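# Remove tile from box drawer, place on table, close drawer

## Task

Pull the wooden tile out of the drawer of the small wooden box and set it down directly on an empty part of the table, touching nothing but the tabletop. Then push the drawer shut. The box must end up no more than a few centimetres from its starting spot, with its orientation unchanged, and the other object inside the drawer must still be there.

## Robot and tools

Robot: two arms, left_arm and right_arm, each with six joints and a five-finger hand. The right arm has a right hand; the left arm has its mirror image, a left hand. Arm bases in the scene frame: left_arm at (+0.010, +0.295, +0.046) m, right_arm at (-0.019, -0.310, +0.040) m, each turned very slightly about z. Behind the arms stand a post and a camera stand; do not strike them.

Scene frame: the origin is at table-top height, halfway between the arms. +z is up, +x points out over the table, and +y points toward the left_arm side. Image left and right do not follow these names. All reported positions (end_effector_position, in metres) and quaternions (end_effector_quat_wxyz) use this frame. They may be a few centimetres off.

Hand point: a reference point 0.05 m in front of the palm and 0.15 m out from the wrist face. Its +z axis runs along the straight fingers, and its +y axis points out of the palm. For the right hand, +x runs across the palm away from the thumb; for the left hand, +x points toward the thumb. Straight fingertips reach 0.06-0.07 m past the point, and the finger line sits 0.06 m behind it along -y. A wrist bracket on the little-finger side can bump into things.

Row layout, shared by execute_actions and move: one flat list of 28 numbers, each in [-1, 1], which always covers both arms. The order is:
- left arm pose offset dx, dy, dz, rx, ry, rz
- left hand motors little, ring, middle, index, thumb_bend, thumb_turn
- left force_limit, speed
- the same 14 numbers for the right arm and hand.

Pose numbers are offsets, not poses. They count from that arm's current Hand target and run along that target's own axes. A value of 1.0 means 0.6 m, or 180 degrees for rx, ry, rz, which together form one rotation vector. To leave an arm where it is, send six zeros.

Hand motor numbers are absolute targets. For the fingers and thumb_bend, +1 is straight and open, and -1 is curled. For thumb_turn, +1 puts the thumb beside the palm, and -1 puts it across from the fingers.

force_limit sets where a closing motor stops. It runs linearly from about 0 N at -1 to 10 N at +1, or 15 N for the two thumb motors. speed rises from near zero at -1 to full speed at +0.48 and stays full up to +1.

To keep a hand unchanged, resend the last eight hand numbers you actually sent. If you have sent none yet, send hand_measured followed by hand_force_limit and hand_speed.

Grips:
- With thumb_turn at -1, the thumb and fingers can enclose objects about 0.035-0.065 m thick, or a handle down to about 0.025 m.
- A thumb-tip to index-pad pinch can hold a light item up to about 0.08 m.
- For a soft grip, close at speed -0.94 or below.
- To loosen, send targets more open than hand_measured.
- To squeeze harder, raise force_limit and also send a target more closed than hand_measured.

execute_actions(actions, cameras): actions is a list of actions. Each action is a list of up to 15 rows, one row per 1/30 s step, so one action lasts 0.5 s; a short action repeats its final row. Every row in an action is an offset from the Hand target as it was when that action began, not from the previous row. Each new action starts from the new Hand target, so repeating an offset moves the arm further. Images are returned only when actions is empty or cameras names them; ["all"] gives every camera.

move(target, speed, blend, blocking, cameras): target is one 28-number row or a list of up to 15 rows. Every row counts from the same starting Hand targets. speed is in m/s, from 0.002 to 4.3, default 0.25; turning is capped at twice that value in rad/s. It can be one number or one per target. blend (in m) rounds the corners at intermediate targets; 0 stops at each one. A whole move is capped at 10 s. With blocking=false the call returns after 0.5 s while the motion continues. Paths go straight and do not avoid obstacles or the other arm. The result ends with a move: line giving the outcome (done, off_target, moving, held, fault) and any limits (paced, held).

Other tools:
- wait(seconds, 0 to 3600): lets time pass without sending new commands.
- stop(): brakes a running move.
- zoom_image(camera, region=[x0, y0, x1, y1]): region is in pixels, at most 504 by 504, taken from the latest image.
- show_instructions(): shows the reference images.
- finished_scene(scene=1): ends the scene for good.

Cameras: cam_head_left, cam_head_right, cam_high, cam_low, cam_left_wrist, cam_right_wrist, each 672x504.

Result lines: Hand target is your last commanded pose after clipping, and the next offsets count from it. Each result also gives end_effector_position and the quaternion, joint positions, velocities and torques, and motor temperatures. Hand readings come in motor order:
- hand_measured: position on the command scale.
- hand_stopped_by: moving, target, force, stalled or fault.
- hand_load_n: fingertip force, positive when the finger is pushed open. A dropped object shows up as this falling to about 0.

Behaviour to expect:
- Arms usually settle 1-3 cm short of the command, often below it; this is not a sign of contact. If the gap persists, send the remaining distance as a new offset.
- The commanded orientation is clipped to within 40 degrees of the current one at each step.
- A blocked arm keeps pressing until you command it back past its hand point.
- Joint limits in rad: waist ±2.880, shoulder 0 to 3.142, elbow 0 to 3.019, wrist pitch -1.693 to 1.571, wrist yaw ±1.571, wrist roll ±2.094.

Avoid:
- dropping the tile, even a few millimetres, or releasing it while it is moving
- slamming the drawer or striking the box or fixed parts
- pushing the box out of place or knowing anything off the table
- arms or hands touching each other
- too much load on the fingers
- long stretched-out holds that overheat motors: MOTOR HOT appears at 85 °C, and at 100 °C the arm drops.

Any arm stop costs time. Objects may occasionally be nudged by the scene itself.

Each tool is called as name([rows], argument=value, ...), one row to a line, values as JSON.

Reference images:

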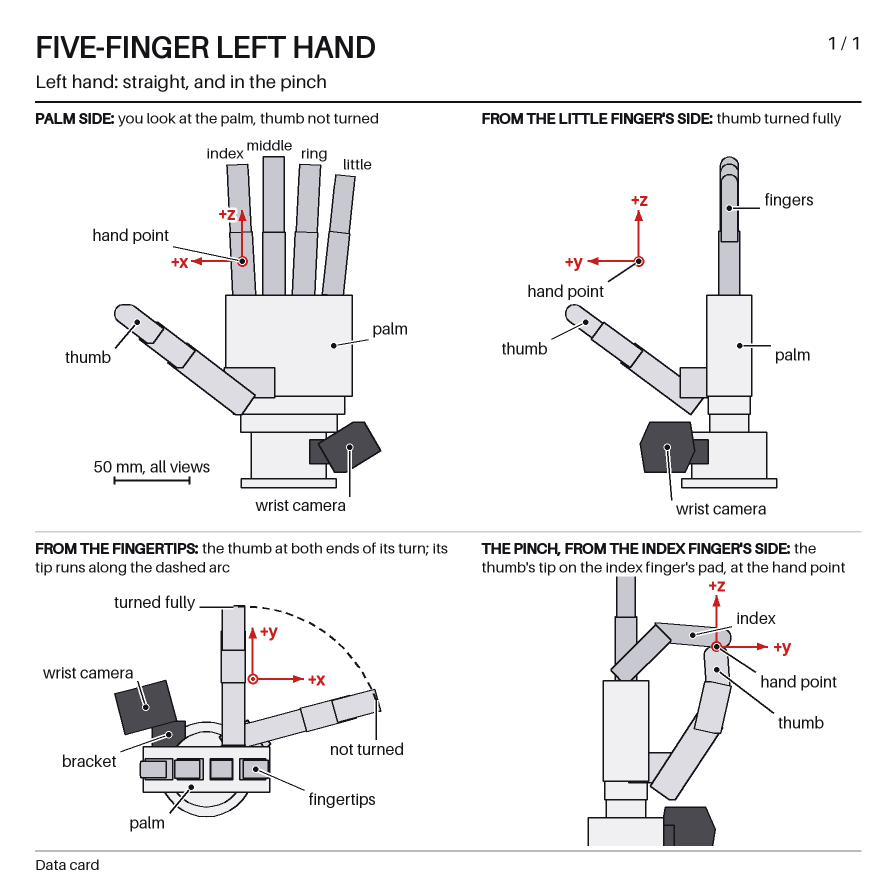

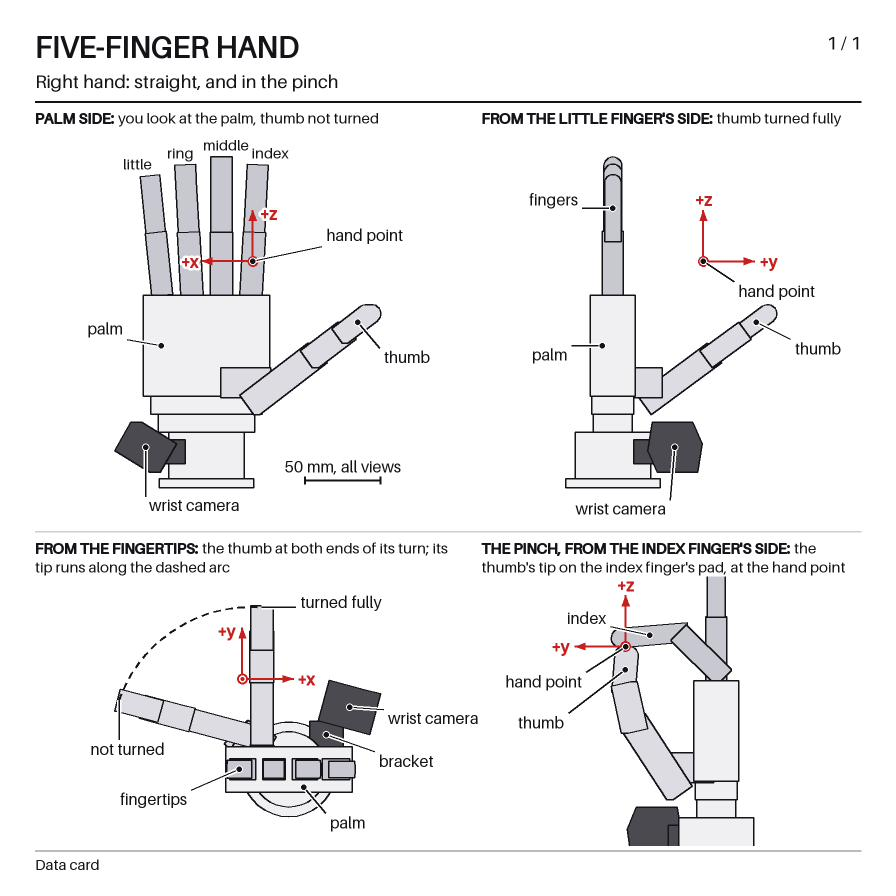

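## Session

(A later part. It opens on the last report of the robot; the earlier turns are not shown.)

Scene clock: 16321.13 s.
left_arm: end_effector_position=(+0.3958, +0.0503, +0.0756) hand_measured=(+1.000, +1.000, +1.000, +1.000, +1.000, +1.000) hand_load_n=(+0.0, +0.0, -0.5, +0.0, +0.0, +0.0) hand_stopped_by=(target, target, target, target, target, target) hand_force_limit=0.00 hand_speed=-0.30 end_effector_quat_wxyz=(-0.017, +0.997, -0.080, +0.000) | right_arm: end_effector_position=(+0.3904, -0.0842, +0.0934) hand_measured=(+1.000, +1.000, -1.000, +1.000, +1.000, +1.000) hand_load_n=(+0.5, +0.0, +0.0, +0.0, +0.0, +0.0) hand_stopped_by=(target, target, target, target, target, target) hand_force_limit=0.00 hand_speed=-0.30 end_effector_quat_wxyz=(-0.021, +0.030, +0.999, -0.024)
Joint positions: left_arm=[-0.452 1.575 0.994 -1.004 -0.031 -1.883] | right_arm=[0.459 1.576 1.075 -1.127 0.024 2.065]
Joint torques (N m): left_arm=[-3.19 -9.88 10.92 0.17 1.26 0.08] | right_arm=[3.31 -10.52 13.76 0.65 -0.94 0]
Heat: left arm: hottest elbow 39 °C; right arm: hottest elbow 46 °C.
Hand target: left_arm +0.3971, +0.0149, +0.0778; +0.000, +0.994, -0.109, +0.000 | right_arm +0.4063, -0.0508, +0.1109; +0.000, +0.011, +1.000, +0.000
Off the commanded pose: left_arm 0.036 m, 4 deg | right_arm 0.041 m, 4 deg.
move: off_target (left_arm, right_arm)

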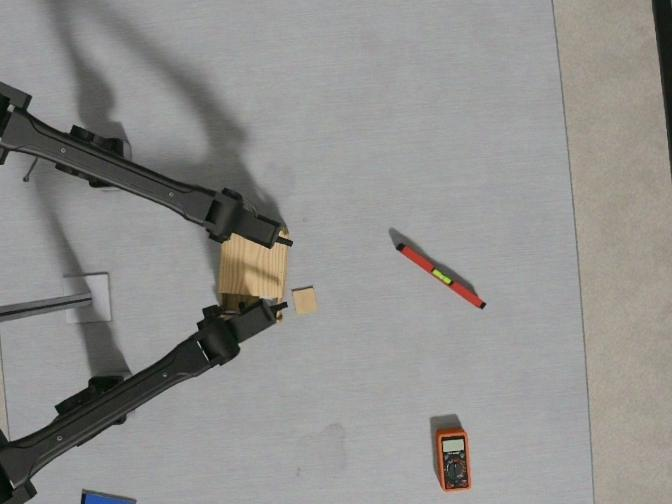

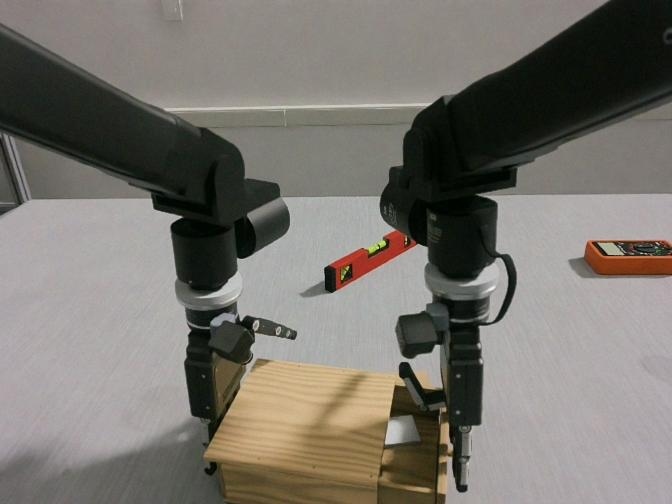

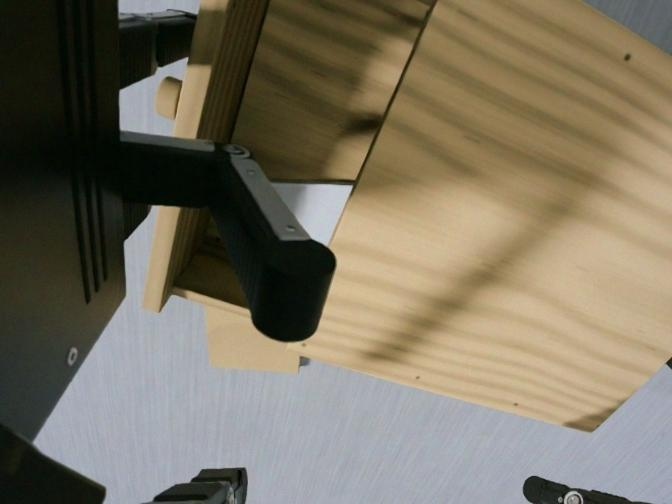

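move([
  [0,-0.02,0,0,0,0,1,1,1,1,1,1,0,-0.3,0,-0.02,0,0,0,0.004,1,1,-1,1,1,1,0,-0.3],
  [0,-0.035,0,0,0,0,1,1,1,1,1,1,0,-0.3,0,-0.045,0,0,0,0.008,1,1,-1,1,1,1,0,-0.3],
], speed=0.04, blend=0.005, cameras=["cam_high","cam_low","cam_right_wrist"])

zoom_image(camera="cam_high", region=[200, 200, 300, 370])

Scene clock: 16334.97 s.
left_arm: end_effector_position=(+0.3953, +0.0512, +0.0759) hand_measured=(+1.000, +1.000, +1.000, +1.000, +1.000, +1.000) hand_load_n=(+0.0, +0.0, +0.5, +0.0, +0.0, +0.0) hand_stopped_by=(target, target, target, target, target, target) hand_force_limit=0.00 hand_speed=-0.30 end_effector_quat_wxyz=(-0.014, +0.996, -0.089, -0.002) | right_arm: end_effector_position=(+0.3913, -0.0858, +0.0939) hand_measured=(+1.000, +1.000, -1.000, +1.000, +1.000, +1.000) hand_load_n=(+0.0, +0.0, +0.0, +0.0, +0.0, -0.5) hand_stopped_by=(target, target, target, target, target, target) hand_force_limit=0.00 hand_speed=-0.30 end_effector_quat_wxyz=(-0.022, +0.032, +0.999, -0.019)
Joint positions: left_arm=[-0.446 1.575 0.994 -1.004 -0.024 -1.858] | right_arm=[0.451 1.576 1.075 -1.127 0.015 2.06]
Joint torques (N m): left_arm=[-0.56 -10.81 9.78 0.34 0.94 0.24] | right_arm=[0.09 -12.75 10.7 0.96 -0.56 -0.18]
Heat: left arm: hottest elbow 40 °C; right arm: hottest elbow 48 °C.
Hand target: left_arm +0.4016, +0.0353, +0.0778; +0.000, +0.994, -0.110, +0.000 | right_arm +0.4057, -0.0779, +0.1109; +0.000, +0.024, +1.000, +0.000
Off the commanded pose: left_arm 0.017 m, 3 deg | right_arm 0.024 m, 4 deg.
move: off_target (left_arm, right_arm)

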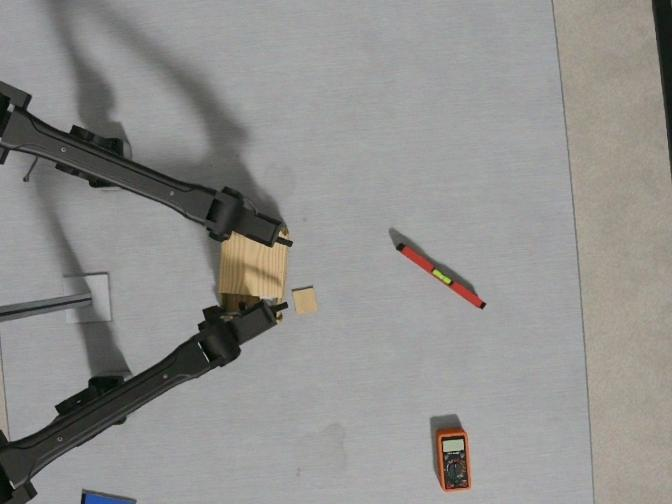

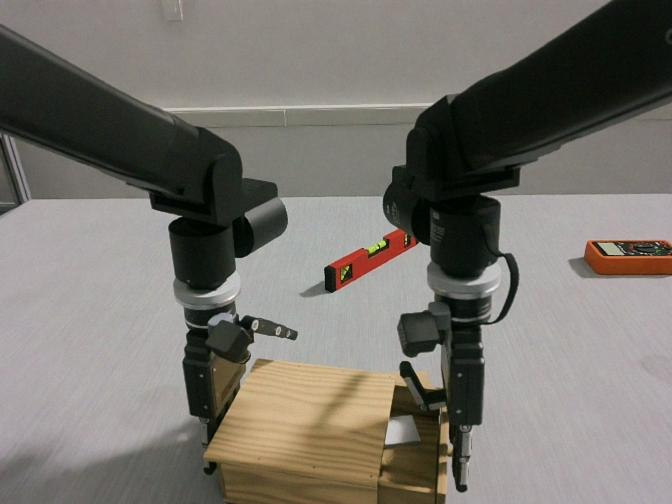

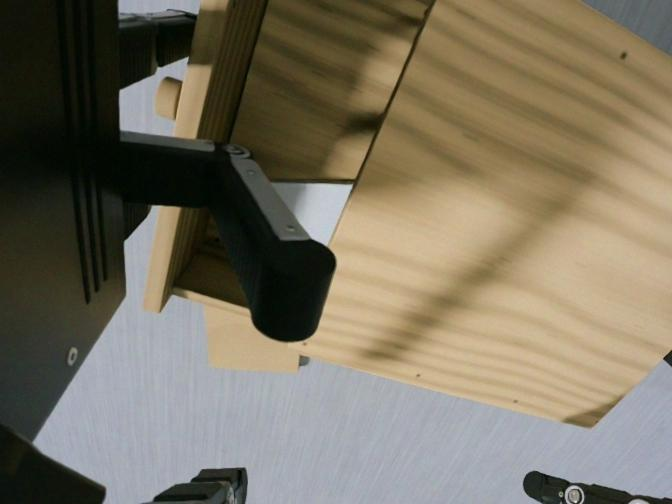

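Scaled by 2.965 from the camera's image (finer frame: 960x720).

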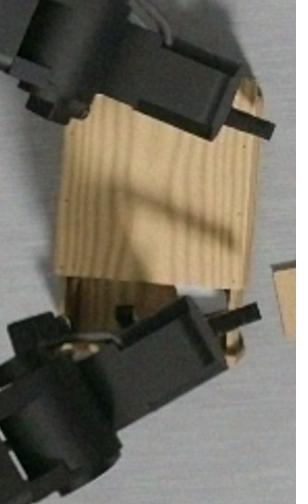

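move([
  [0,0,0,0,0,0,1,1,1,1,1,1,0,-0.3,0,-0.03,-0.01,0,0,0,1,1,-1,1,1,1,0,-0.3],
  [0,0,0,0,0,0,1,1,1,1,1,1,0,-0.3,0,-0.12,-0.06,0,0,0,1,1,-1,1,1,1,0,-0.3],
], speed=0.06, blend=0.01, cameras=["cam_high","cam_low","cam_right_wrist"])

zoom_image(camera="cam_high", region=[200, 200, 300, 370])

Scene clock: 16343.20 s.
left_arm: end_effector_position=(+0.3942, +0.0499, +0.0762) hand_measured=(+1.000, +1.000, +1.000, +1.000, +1.000, +1.000) hand_load_n=(+0.0, +0.0, +0.0, +0.0, +0.0, +0.0) hand_stopped_by=(target, target, target, target, target, target) hand_force_limit=0.00 hand_speed=-0.30 end_effector_quat_wxyz=(-0.010, +0.996, -0.093, -0.003) | right_arm: end_effector_position=(+0.3997, -0.1452, +0.1384) hand_measured=(+1.000, +1.000, -1.000, +1.000, +1.000, +1.000) hand_load_n=(+0.0, +0.0, +0.0, +0.0, +0.0, +0.0) hand_stopped_by=(target, target, target, target, target, target) hand_force_limit=0.00 hand_speed=-0.30 end_effector_quat_wxyz=(-0.006, +0.024, +1.000, -0.004)
Joint positions: left_arm=[-0.446 1.575 0.994 -1.004 -0.017 -1.85] | right_arm=[0.298 1.469 1.075 -1.19 0.003 1.89]
Joint torques (N m): left_arm=[-0.67 -10.7 9.8 0.34 0.69 0.19] | right_arm=[-0.5 -11.46 9.73 -0.01 -0.18 -0.08]
Heat: left arm: hottest elbow 39 °C; right arm: hottest elbow 47 °C.
Hand target: left_arm +0.4016, +0.0353, +0.0778; +0.000, +0.994, -0.110, +0.000 | right_arm +0.4023, -0.1496, +0.1469; +0.000, +0.024, +1.000, +0.000
Off the commanded pose: left_arm 0.016 m, 2 deg | right_arm 0.010 m, 1 deg.
move: done; blend cut to 0.0095 m at target 1

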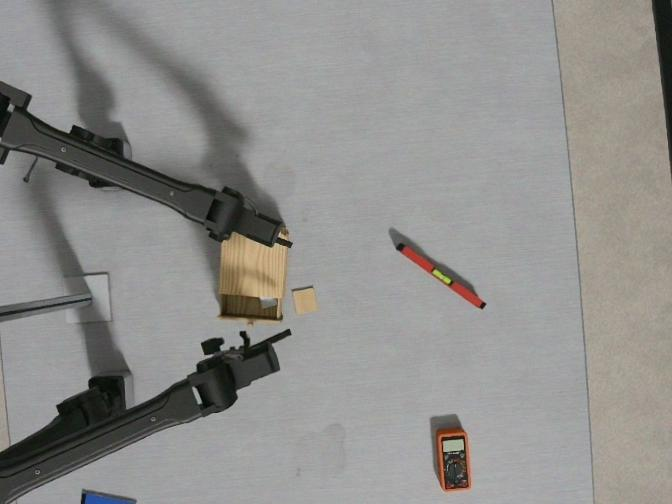

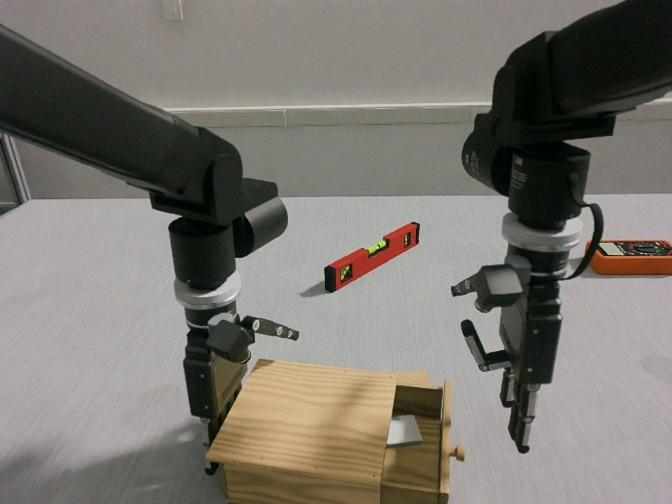

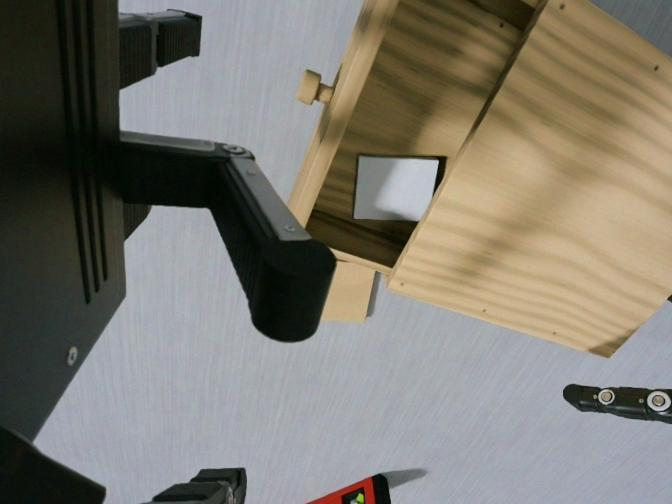

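Scaled by 2.965 from the camera's image (finer frame: 960x720).

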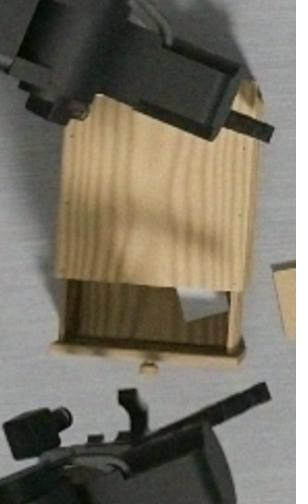

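move([
  [0,0,0,0,0,0,1,1,1,1,1,1,0,-0.3,0,-0.1,-0.15,0,0,0,1,1,-1,1,1,1,0,-0.3],
  [0,0,0,0,0,0,1,1,1,1,1,1,0,-0.3,0,-0.1,-0.2,0,0,-0.5,1,1,-1,1,1,1,0,-0.3],
  [0,0,0,0,0,0,1,1,1,1,1,1,0,-0.3,0,-0.1,-0.2,0,0,-0.98,1,1,-1,1,1,1,0,-0.3],
], speed=[0.15,0.4,0.4], blend=0.02, cameras=["cam_high","cam_low","cam_right_wrist"])

Scene clock: 16376.33 s.
left_arm: end_effector_position=(+0.3942, +0.0499, +0.0762) hand_measured=(+1.000, +1.000, +1.000, +1.000, +1.000, +1.000) hand_load_n=(+0.0, +0.0, +0.5, +0.0, +0.0, +0.0) hand_stopped_by=(target, target, target, target, target, target) hand_force_limit=0.00 hand_speed=-0.30 end_effector_quat_wxyz=(-0.010, +0.996, -0.093, -0.003) | right_arm: end_effector_position=(+0.4020, -0.2135, +0.2603) hand_measured=(+1.000, +1.000, -1.000, +1.000, +1.000, +1.000) hand_load_n=(+0.0, +0.0, +0.0, +0.0, +0.0, +0.0) hand_stopped_by=(target, target, target, target, target, target) hand_force_limit=0.00 hand_speed=-0.30 end_effector_quat_wxyz=(+0.004, +0.998, -0.068, -0.007)
Joint positions: left_arm=[-0.446 1.575 0.994 -1.004 -0.017 -1.85] | right_arm=[0.348 1.617 1.569 -1.538 0.003 -1.114]
Joint torques (N m): left_arm=[-0.56 -10.7 9.83 0.34 0.69 0.19] | right_arm=[1.32 -14.92 9.74 0.17 -0.13 -0.12]
Heat: left arm: hottest elbow 39 °C; right arm: hottest elbow 46 °C.
Hand target: left_arm +0.4016, +0.0353, +0.0778; +0.000, +0.994, -0.110, +0.000 | right_arm +0.3995, -0.2095, +0.2670; +0.000, +0.998, -0.055, +0.000
Off the commanded pose: left_arm 0.016 m, 2 deg | right_arm 0.008 m, 2 deg.
move: done

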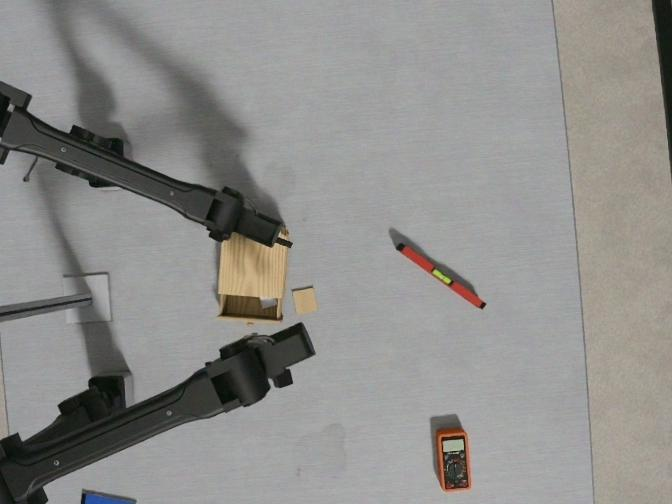

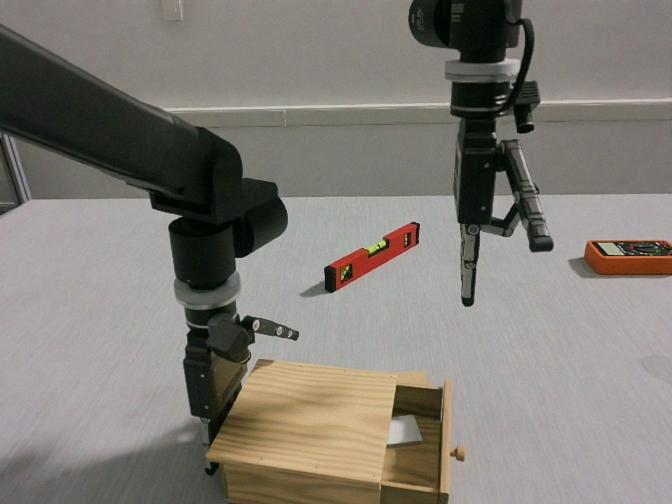

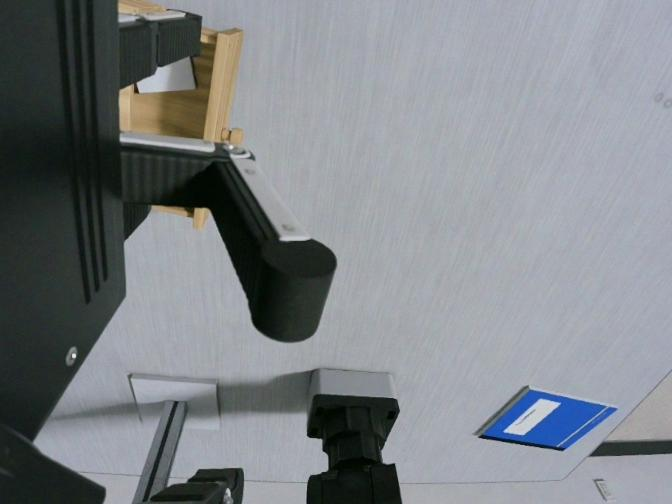

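move([
  [0,0,0,0,0,0,1,1,1,1,1,1,0,-0.3,-0.08,0.06,0,0,0,0.006,1,1,-1,1,1,1,0,-0.3],
  [0,0,0,0,0,0,1,1,1,1,1,1,0,-0.3,-0.08,0.06,0.24,0,0,0.006,1,1,-1,1,1,1,0,-0.3],
], speed=[0.15,0.12], cameras=["cam_high","cam_low","cam_right_wrist","cam_head_right"])

zoom_image(camera="cam_high", region=[200, 260, 320, 400])

Scene clock: 16420.77 s.
left_arm: end_effector_position=(+0.3942, +0.0499, +0.0762) hand_measured=(+1.000, +1.000, +1.000, +1.000, +1.000, +1.000) hand_load_n=(+0.0, +0.0, +0.0, +0.0, +0.0, +0.0) hand_stopped_by=(target, target, target, target, target, target) hand_force_limit=0.00 hand_speed=-0.30 end_effector_quat_wxyz=(-0.010, +0.996, -0.093, -0.003) | right_arm: end_effector_position=(+0.3445, -0.2354, +0.1251) hand_measured=(+1.000, +1.000, -1.000, +1.000, +1.000, +1.000) hand_load_n=(+0.0, +0.0, +0.0, +0.0, +0.0, +0.0) hand_stopped_by=(target, target, target, target, target, target) hand_force_limit=0.00 hand_speed=-0.30 end_effector_quat_wxyz=(+0.002, +0.998, -0.064, -0.001)
Joint positions: left_arm=[-0.446 1.575 0.994 -1.004 -0.017 -1.85] | right_arm=[0.342 1.535 1.107 -1.147 0.003 -1.126]
Joint torques (N m): left_arm=[-0.56 -10.7 9.8 0.29 0.69 0.19] | right_arm=[-0.56 -10.87 8.99 0.61 -0.12 -0.09]
Heat: left arm: hottest elbow 39 °C; right arm: hottest elbow 44 °C.
Hand target: left_arm +0.4016, +0.0353, +0.0778; +0.000, +0.994, -0.110, +0.000 | right_arm +0.3478, -0.2402, +0.1230; +0.000, +0.998, -0.065, +0.000
Off the commanded pose: left_arm 0.016 m, 2 deg | right_arm 0.006 m, 0 deg.
move: done
Images, in order (width x height): cam_head_right 672x504, cam_high 672x504, cam_low 672x504, cam_right_wrist 672x504.

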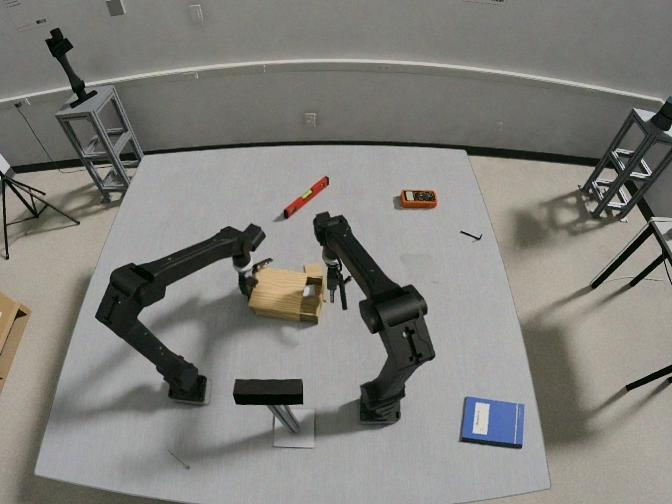

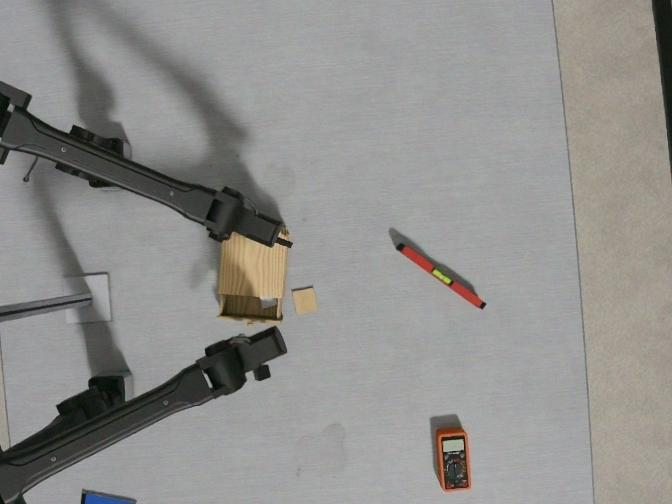

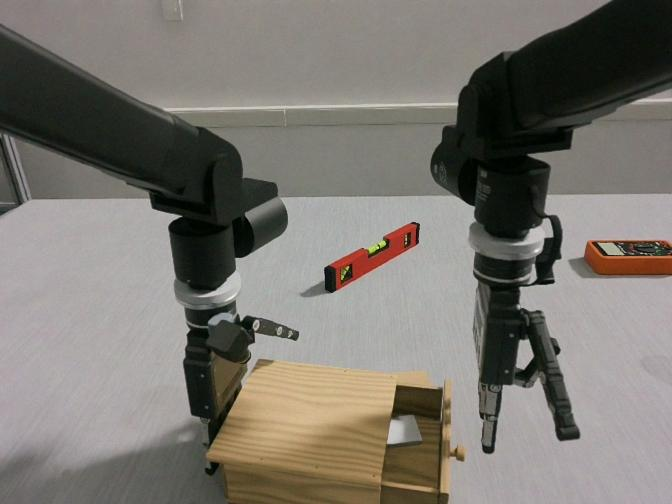

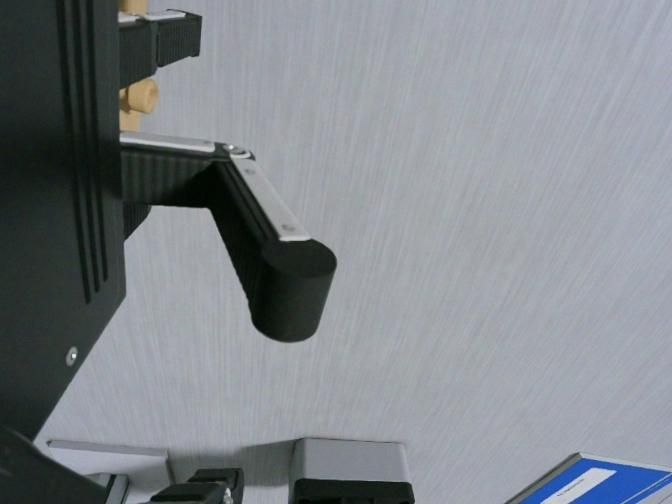

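Scaled by 3.600 from the camera's image (finer frame: 960x720).

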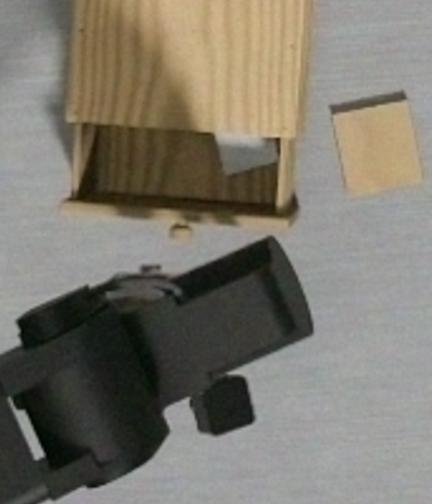

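zoom_image(camera="cam_head_right", region=[230, 220, 380, 340])

zoom_image(camera="cam_low", region=[380, 220, 620, 504])

Scaled by 3.360 from the camera's image (finer frame: 960x720).

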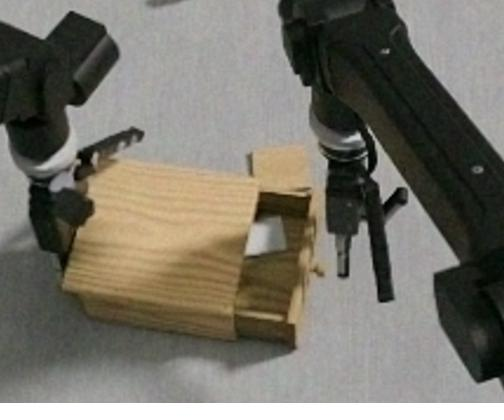

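Scaled by 1.775 from the camera's image (finer frame: 960x720).

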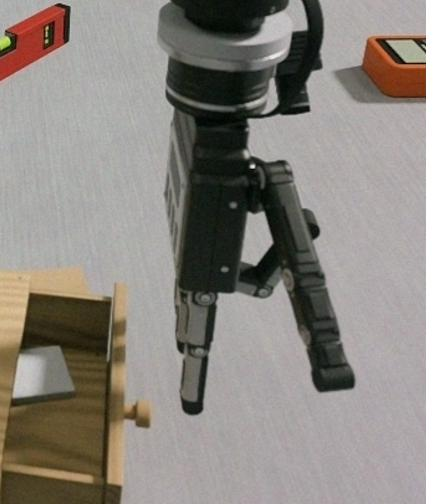

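move(target=[0,0,0,0,0,0,1,1,1,1,1,1,0,-0.3,0,0,0.055,0,0,0,1,1,-1,1,1,1,0,-0.3], speed=0.08, cameras=["cam_high","cam_low","cam_right_wrist"])

zoom_image(camera="cam_low", region=[380, 300, 580, 504])

Scene clock: 16450.43 s.
left_arm: end_effector_position=(+0.3942, +0.0499, +0.0762) hand_measured=(+1.000, +1.000, +1.000, +1.000, +1.000, +1.000) hand_load_n=(+0.0, +0.0, +0.0, +0.0, +0.0, +0.5) hand_stopped_by=(target, target, target, target, target, target) hand_force_limit=0.00 hand_speed=-0.30 end_effector_quat_wxyz=(-0.010, +0.996, -0.093, -0.003) | right_arm: end_effector_position=(+0.3450, -0.2352, +0.0927) hand_measured=(+1.000, +1.000, -1.000, +1.000, +1.000, +1.000) hand_load_n=(+0.0, +0.0, +0.0, +0.0, +0.0, +0.0) hand_stopped_by=(target, target, target, target, target, target) hand_force_limit=0.00 hand_speed=-0.30 end_effector_quat_wxyz=(+0.002, +0.998, -0.064, -0.001)
Joint positions: left_arm=[-0.446 1.575 0.994 -1.004 -0.017 -1.85] | right_arm=[0.342 1.576 1.06 -1.057 0.003 -1.127]
Joint torques (N m): left_arm=[-0.44 -10.75 9.83 0.31 0.69 0.19] | right_arm=[-0.56 -11.05 8.57 0.61 -0.12 -0.09]
Heat: left arm: hottest elbow 39 °C; right arm: hottest elbow 43 °C.
Hand target: left_arm +0.4016, +0.0353, +0.0778; +0.000, +0.994, -0.110, +0.000 | right_arm +0.3479, -0.2402, +0.0901; +0.000, +0.998, -0.064, +0.000
Off the commanded pose: left_arm 0.016 m, 2 deg | right_arm 0.006 m, 0 deg.
move: done

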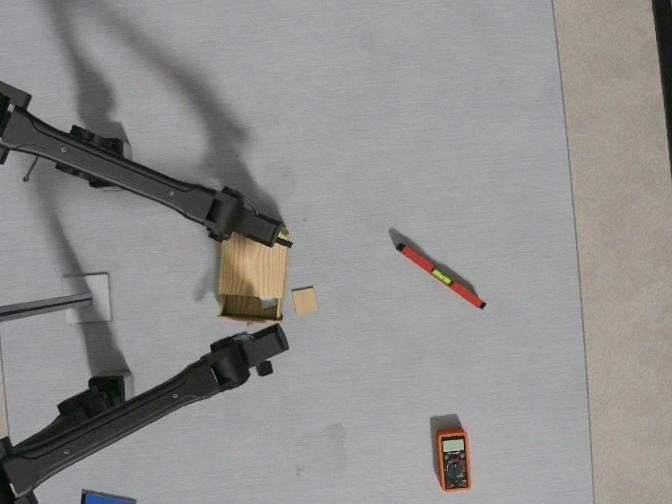

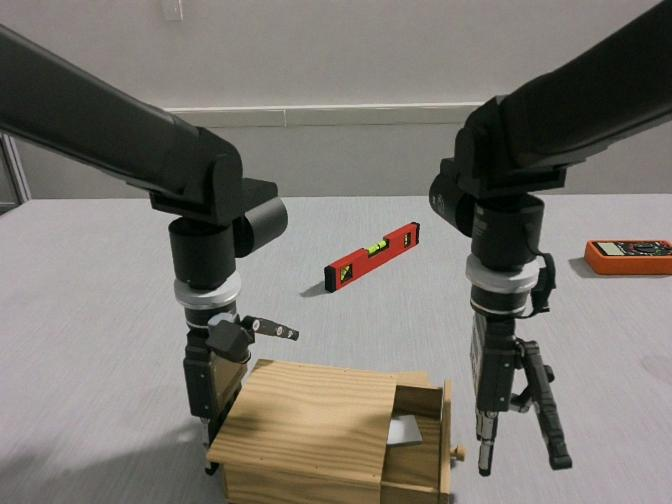

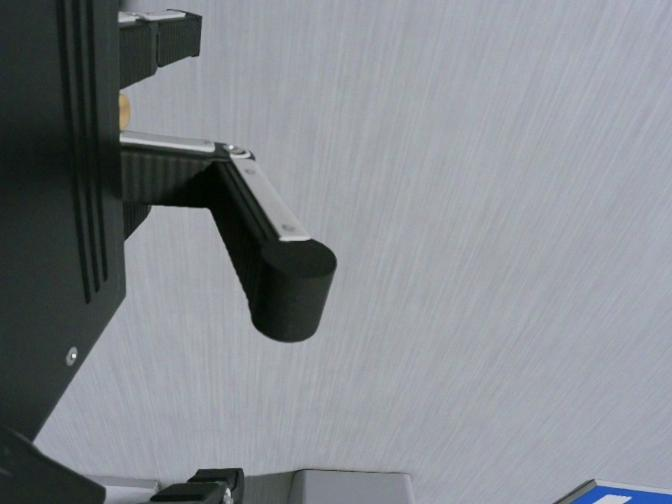

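Scaled by 2.471 from the camera's image (finer frame: 960x720).

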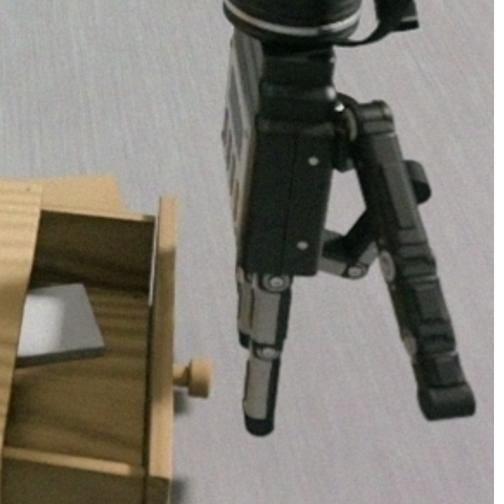

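move(target=[0,0,0,0,0,0,1,1,1,1,1,1,0,-0.3,0,-0.05,-0.01,0,0,0,1,1,-1,1,1,1,0,-0.3], speed=0.06, cameras=["cam_high","cam_low","cam_right_wrist"])

zoom_image(camera="cam_low", region=[380, 300, 580, 504])

Scene clock: 16464.70 s.
left_arm: end_effector_position=(+0.3942, +0.0499, +0.0762) hand_measured=(+1.000, +1.000, +1.000, +1.000, +1.000, +1.000) hand_load_n=(+0.0, +0.0, +0.0, +0.0, +0.0, +0.0) hand_stopped_by=(target, target, target, target, target, target) hand_force_limit=0.00 hand_speed=-0.30 end_effector_quat_wxyz=(-0.010, +0.996, -0.093, -0.003) | right_arm: end_effector_position=(+0.3367, -0.2218, +0.0872) hand_measured=(+1.000, +1.000, -1.000, +1.000, +1.000, +1.000) hand_load_n=(+0.0, +0.0, +0.0, +0.0, +0.0, +0.0) hand_stopped_by=(target, target, target, target, target, target) hand_force_limit=0.00 hand_speed=-0.30 end_effector_quat_wxyz=(+0.006, +0.998, -0.063, -0.012)
Joint positions: left_arm=[-0.446 1.575 0.994 -1.004 -0.017 -1.85] | right_arm=[0.379 1.593 1.06 -1.065 0.001 -1.093]
Joint torques (N m): left_arm=[-0.44 -10.81 9.84 0.35 0.69 0.19] | right_arm=[1.32 -10.75 12.45 -0.06 -0.1 0.17]
Heat: left arm: hottest elbow 39 °C; right arm: hottest elbow 42 °C.
Hand target: left_arm +0.4016, +0.0353, +0.0778; +0.000, +0.994, -0.110, +0.000 | right_arm +0.3517, -0.2104, +0.0960; +0.000, +0.998, -0.064, +0.000
Off the commanded pose: left_arm 0.016 m, 2 deg | right_arm 0.021 m, 2 deg.
move: off_target (right_arm)

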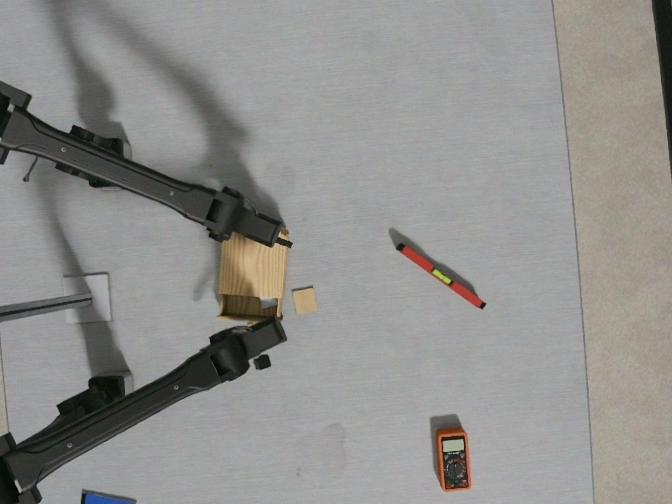

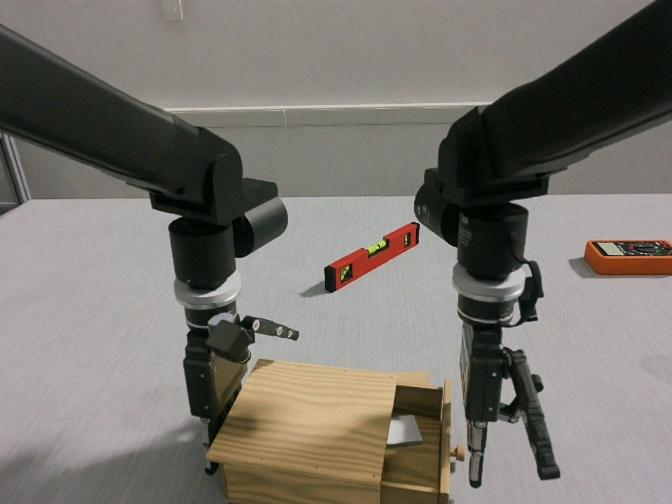

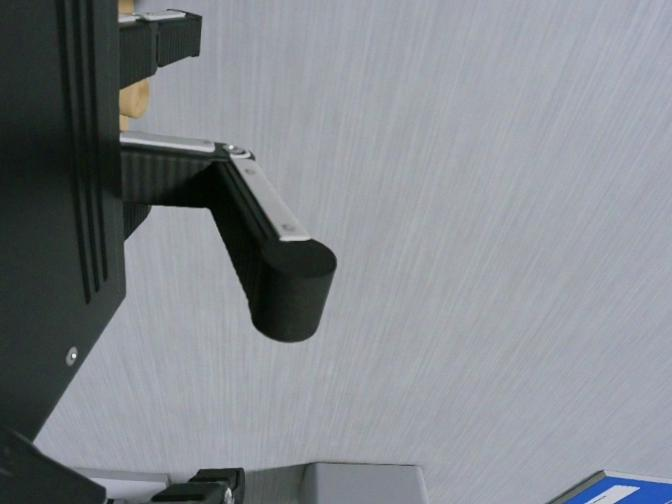

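Scaled by 2.471 from the camera's image (finer frame: 960x720).

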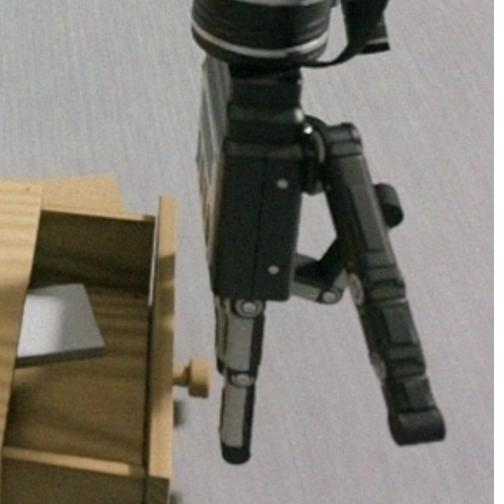

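move([
  [0,0,0,0,0,0,1,1,1,1,1,1,0,-0.3,0.013,0.005,-0.05,0,0,0,1,1,-1,1,1,1,0,-0.3],
  [0,0,0,0,0,0,1,1,1,1,1,1,0,-0.3,0.013,0,-0.005,0,0,0,1,1,-1,1,1,1,0,-0.3],
], speed=0.06, cameras=["cam_high","cam_low","cam_right_wrist"])

zoom_image(camera="cam_low", region=[380, 300, 580, 504])

Scene clock: 16488.53 s.
left_arm: end_effector_position=(+0.3941, +0.0497, +0.0762) hand_measured=(+1.000, +1.000, +1.000, +1.000, +1.000, +1.000) hand_load_n=(+0.0, +0.0, +0.0, +0.0, +0.0, +0.0) hand_stopped_by=(target, target, target, target, target, target) hand_force_limit=0.00 hand_speed=-0.30 end_effector_quat_wxyz=(-0.010, +0.996, -0.093, -0.003) | right_arm: end_effector_position=(+0.3515, -0.2154, +0.1052) hand_measured=(+1.000, +1.000, -1.000, +1.000, +1.000, +1.000) hand_load_n=(+0.0, +0.0, +0.0, +0.0, +0.0, +0.0) hand_stopped_by=(target, target, target, target, target, target) hand_force_limit=0.00 hand_speed=-0.30 end_effector_quat_wxyz=(+0.001, +0.998, -0.063, -0.006)
Joint positions: left_arm=[-0.446 1.575 0.994 -1.004 -0.016 -1.85] | right_arm=[0.379 1.596 1.121 -1.107 -0.003 -1.092]
Joint torques (N m): left_arm=[-0.56 -10.81 9.84 0.35 0.66 0.19] | right_arm=[0.79 -10.29 9.55 1.21 0.06 0.1]
Heat: left arm: hottest elbow 39 °C; right arm: hottest elbow 42 °C.
Hand target: left_arm +0.4016, +0.0353, +0.0778; +0.000, +0.994, -0.110, +0.000 | right_arm +0.3593, -0.2115, +0.0989; +0.000, +0.998, -0.065, +0.000
Off the commanded pose: left_arm 0.016 m, 2 deg | right_arm 0.011 m, 1 deg.
move: off_target (right_arm)

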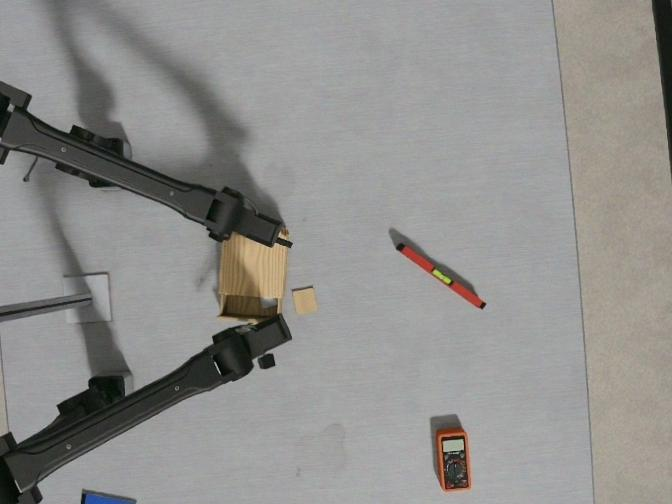

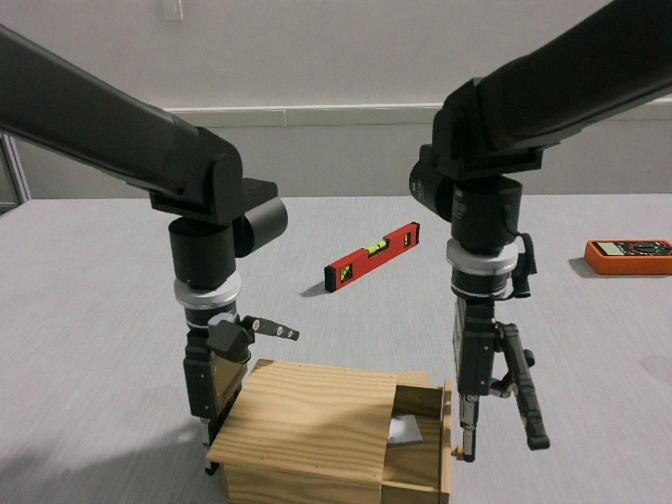

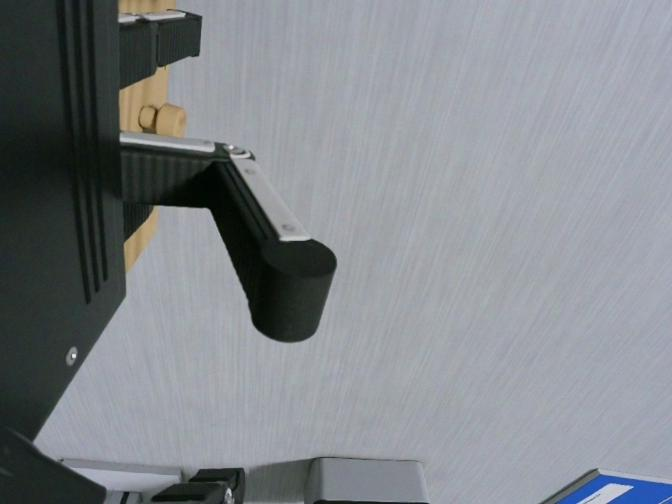

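Scaled by 2.471 from the camera's image (finer frame: 960x720).

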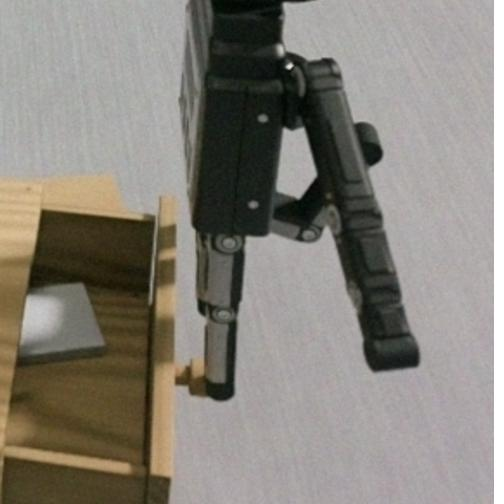

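move([
  [0,0,0,0,0,0,1,1,1,1,1,1,0,-0.3,0,0,0.02,0,0,0,1,1,-1,1,1,1,0,-0.3],
  [0,0,0,0,0,0,1,1,1,1,1,1,0,-0.3,0,-0.02,0.02,0,0,0,1,1,-1,1,1,1,0,-0.3],
], speed=0.04, cameras=["cam_high","cam_low","cam_right_wrist"])

zoom_image(camera="cam_low", region=[380, 300, 580, 504])

Scene clock: 16507.30 s.
left_arm: end_effector_position=(+0.3938, +0.0494, +0.0763) hand_measured=(+1.000, +1.000, +1.000, +1.000, +1.000, +1.000) hand_load_n=(+0.0, +0.0, +0.0, +0.5, +0.0, +0.0) hand_stopped_by=(target, target, target, target, target, target) hand_force_limit=0.00 hand_speed=-0.30 end_effector_quat_wxyz=(-0.009, +0.995, -0.095, -0.004) | right_arm: end_effector_position=(+0.3556, -0.2084, +0.0871) hand_measured=(+1.000, +1.000, -1.000, +1.000, +1.000, +1.000) hand_load_n=(+0.0, +0.0, +0.0, +0.0, +0.0, +0.0) hand_stopped_by=(target, target, target, target, target, target) hand_force_limit=0.00 hand_speed=-0.30 end_effector_quat_wxyz=(+0.003, +0.998, -0.064, -0.006)
Joint positions: left_arm=[-0.446 1.575 0.994 -1.004 -0.015 -1.847] | right_arm=[0.392 1.636 1.116 -1.064 0 -1.077]
Joint torques (N m): left_arm=[-0.56 -10.64 9.8 0.34 0.58 0.15] | right_arm=[1.55 -11.58 10 0.57 -0.05 0.15]
Heat: left arm: hottest elbow 39 °C; right arm: hottest elbow 42 °C.
Hand target: left_arm +0.4016, +0.0353, +0.0778; +0.000, +0.994, -0.110, +0.000 | right_arm +0.3610, -0.1996, +0.0870; +0.000, +0.998, -0.064, +0.000
Off the commanded pose: left_arm 0.016 m, 2 deg | right_arm 0.010 m, 1 deg.
move: done

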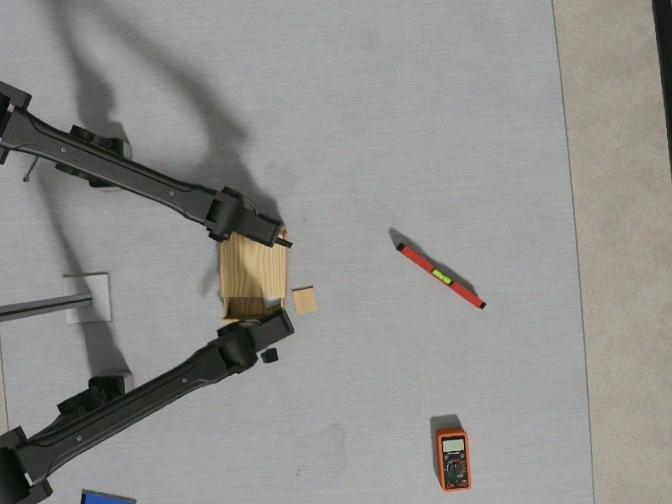

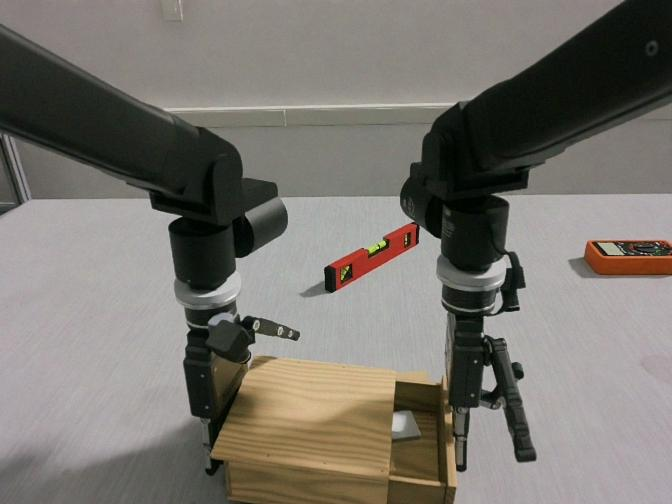

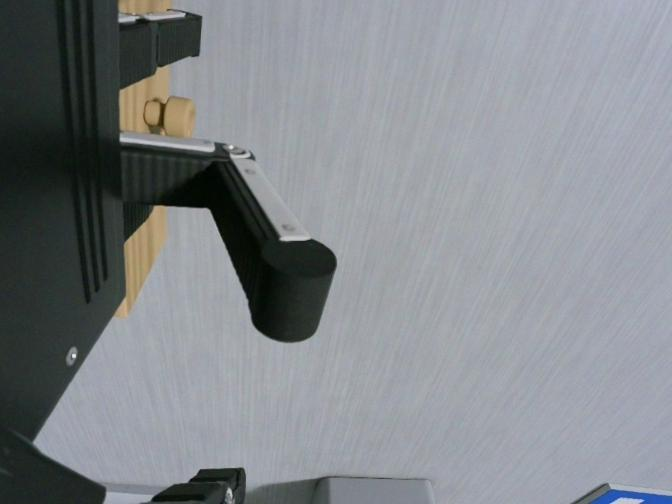

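Scaled by 2.471 from the camera's image (finer frame: 960x720).

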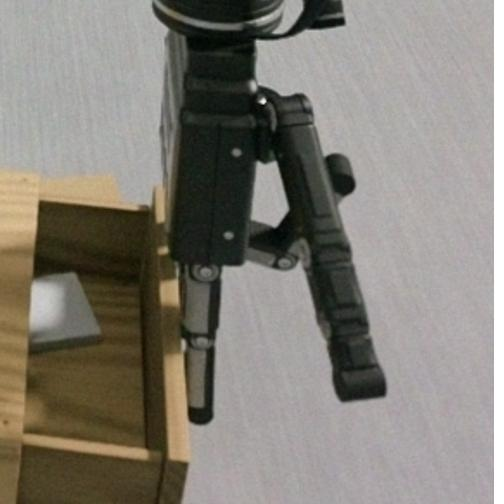

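zoom_image(camera="cam_high", region=[200, 200, 320, 340])

Scaled by 3.600 from the camera's image (finer frame: 960x720).

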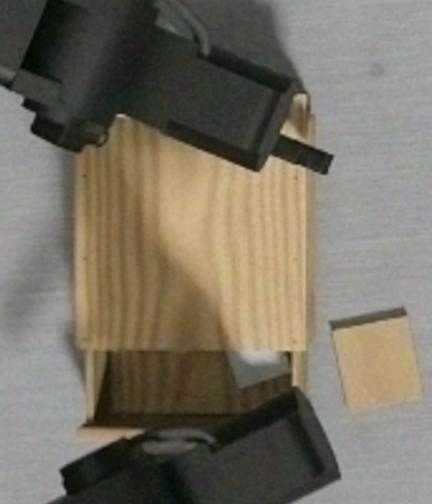

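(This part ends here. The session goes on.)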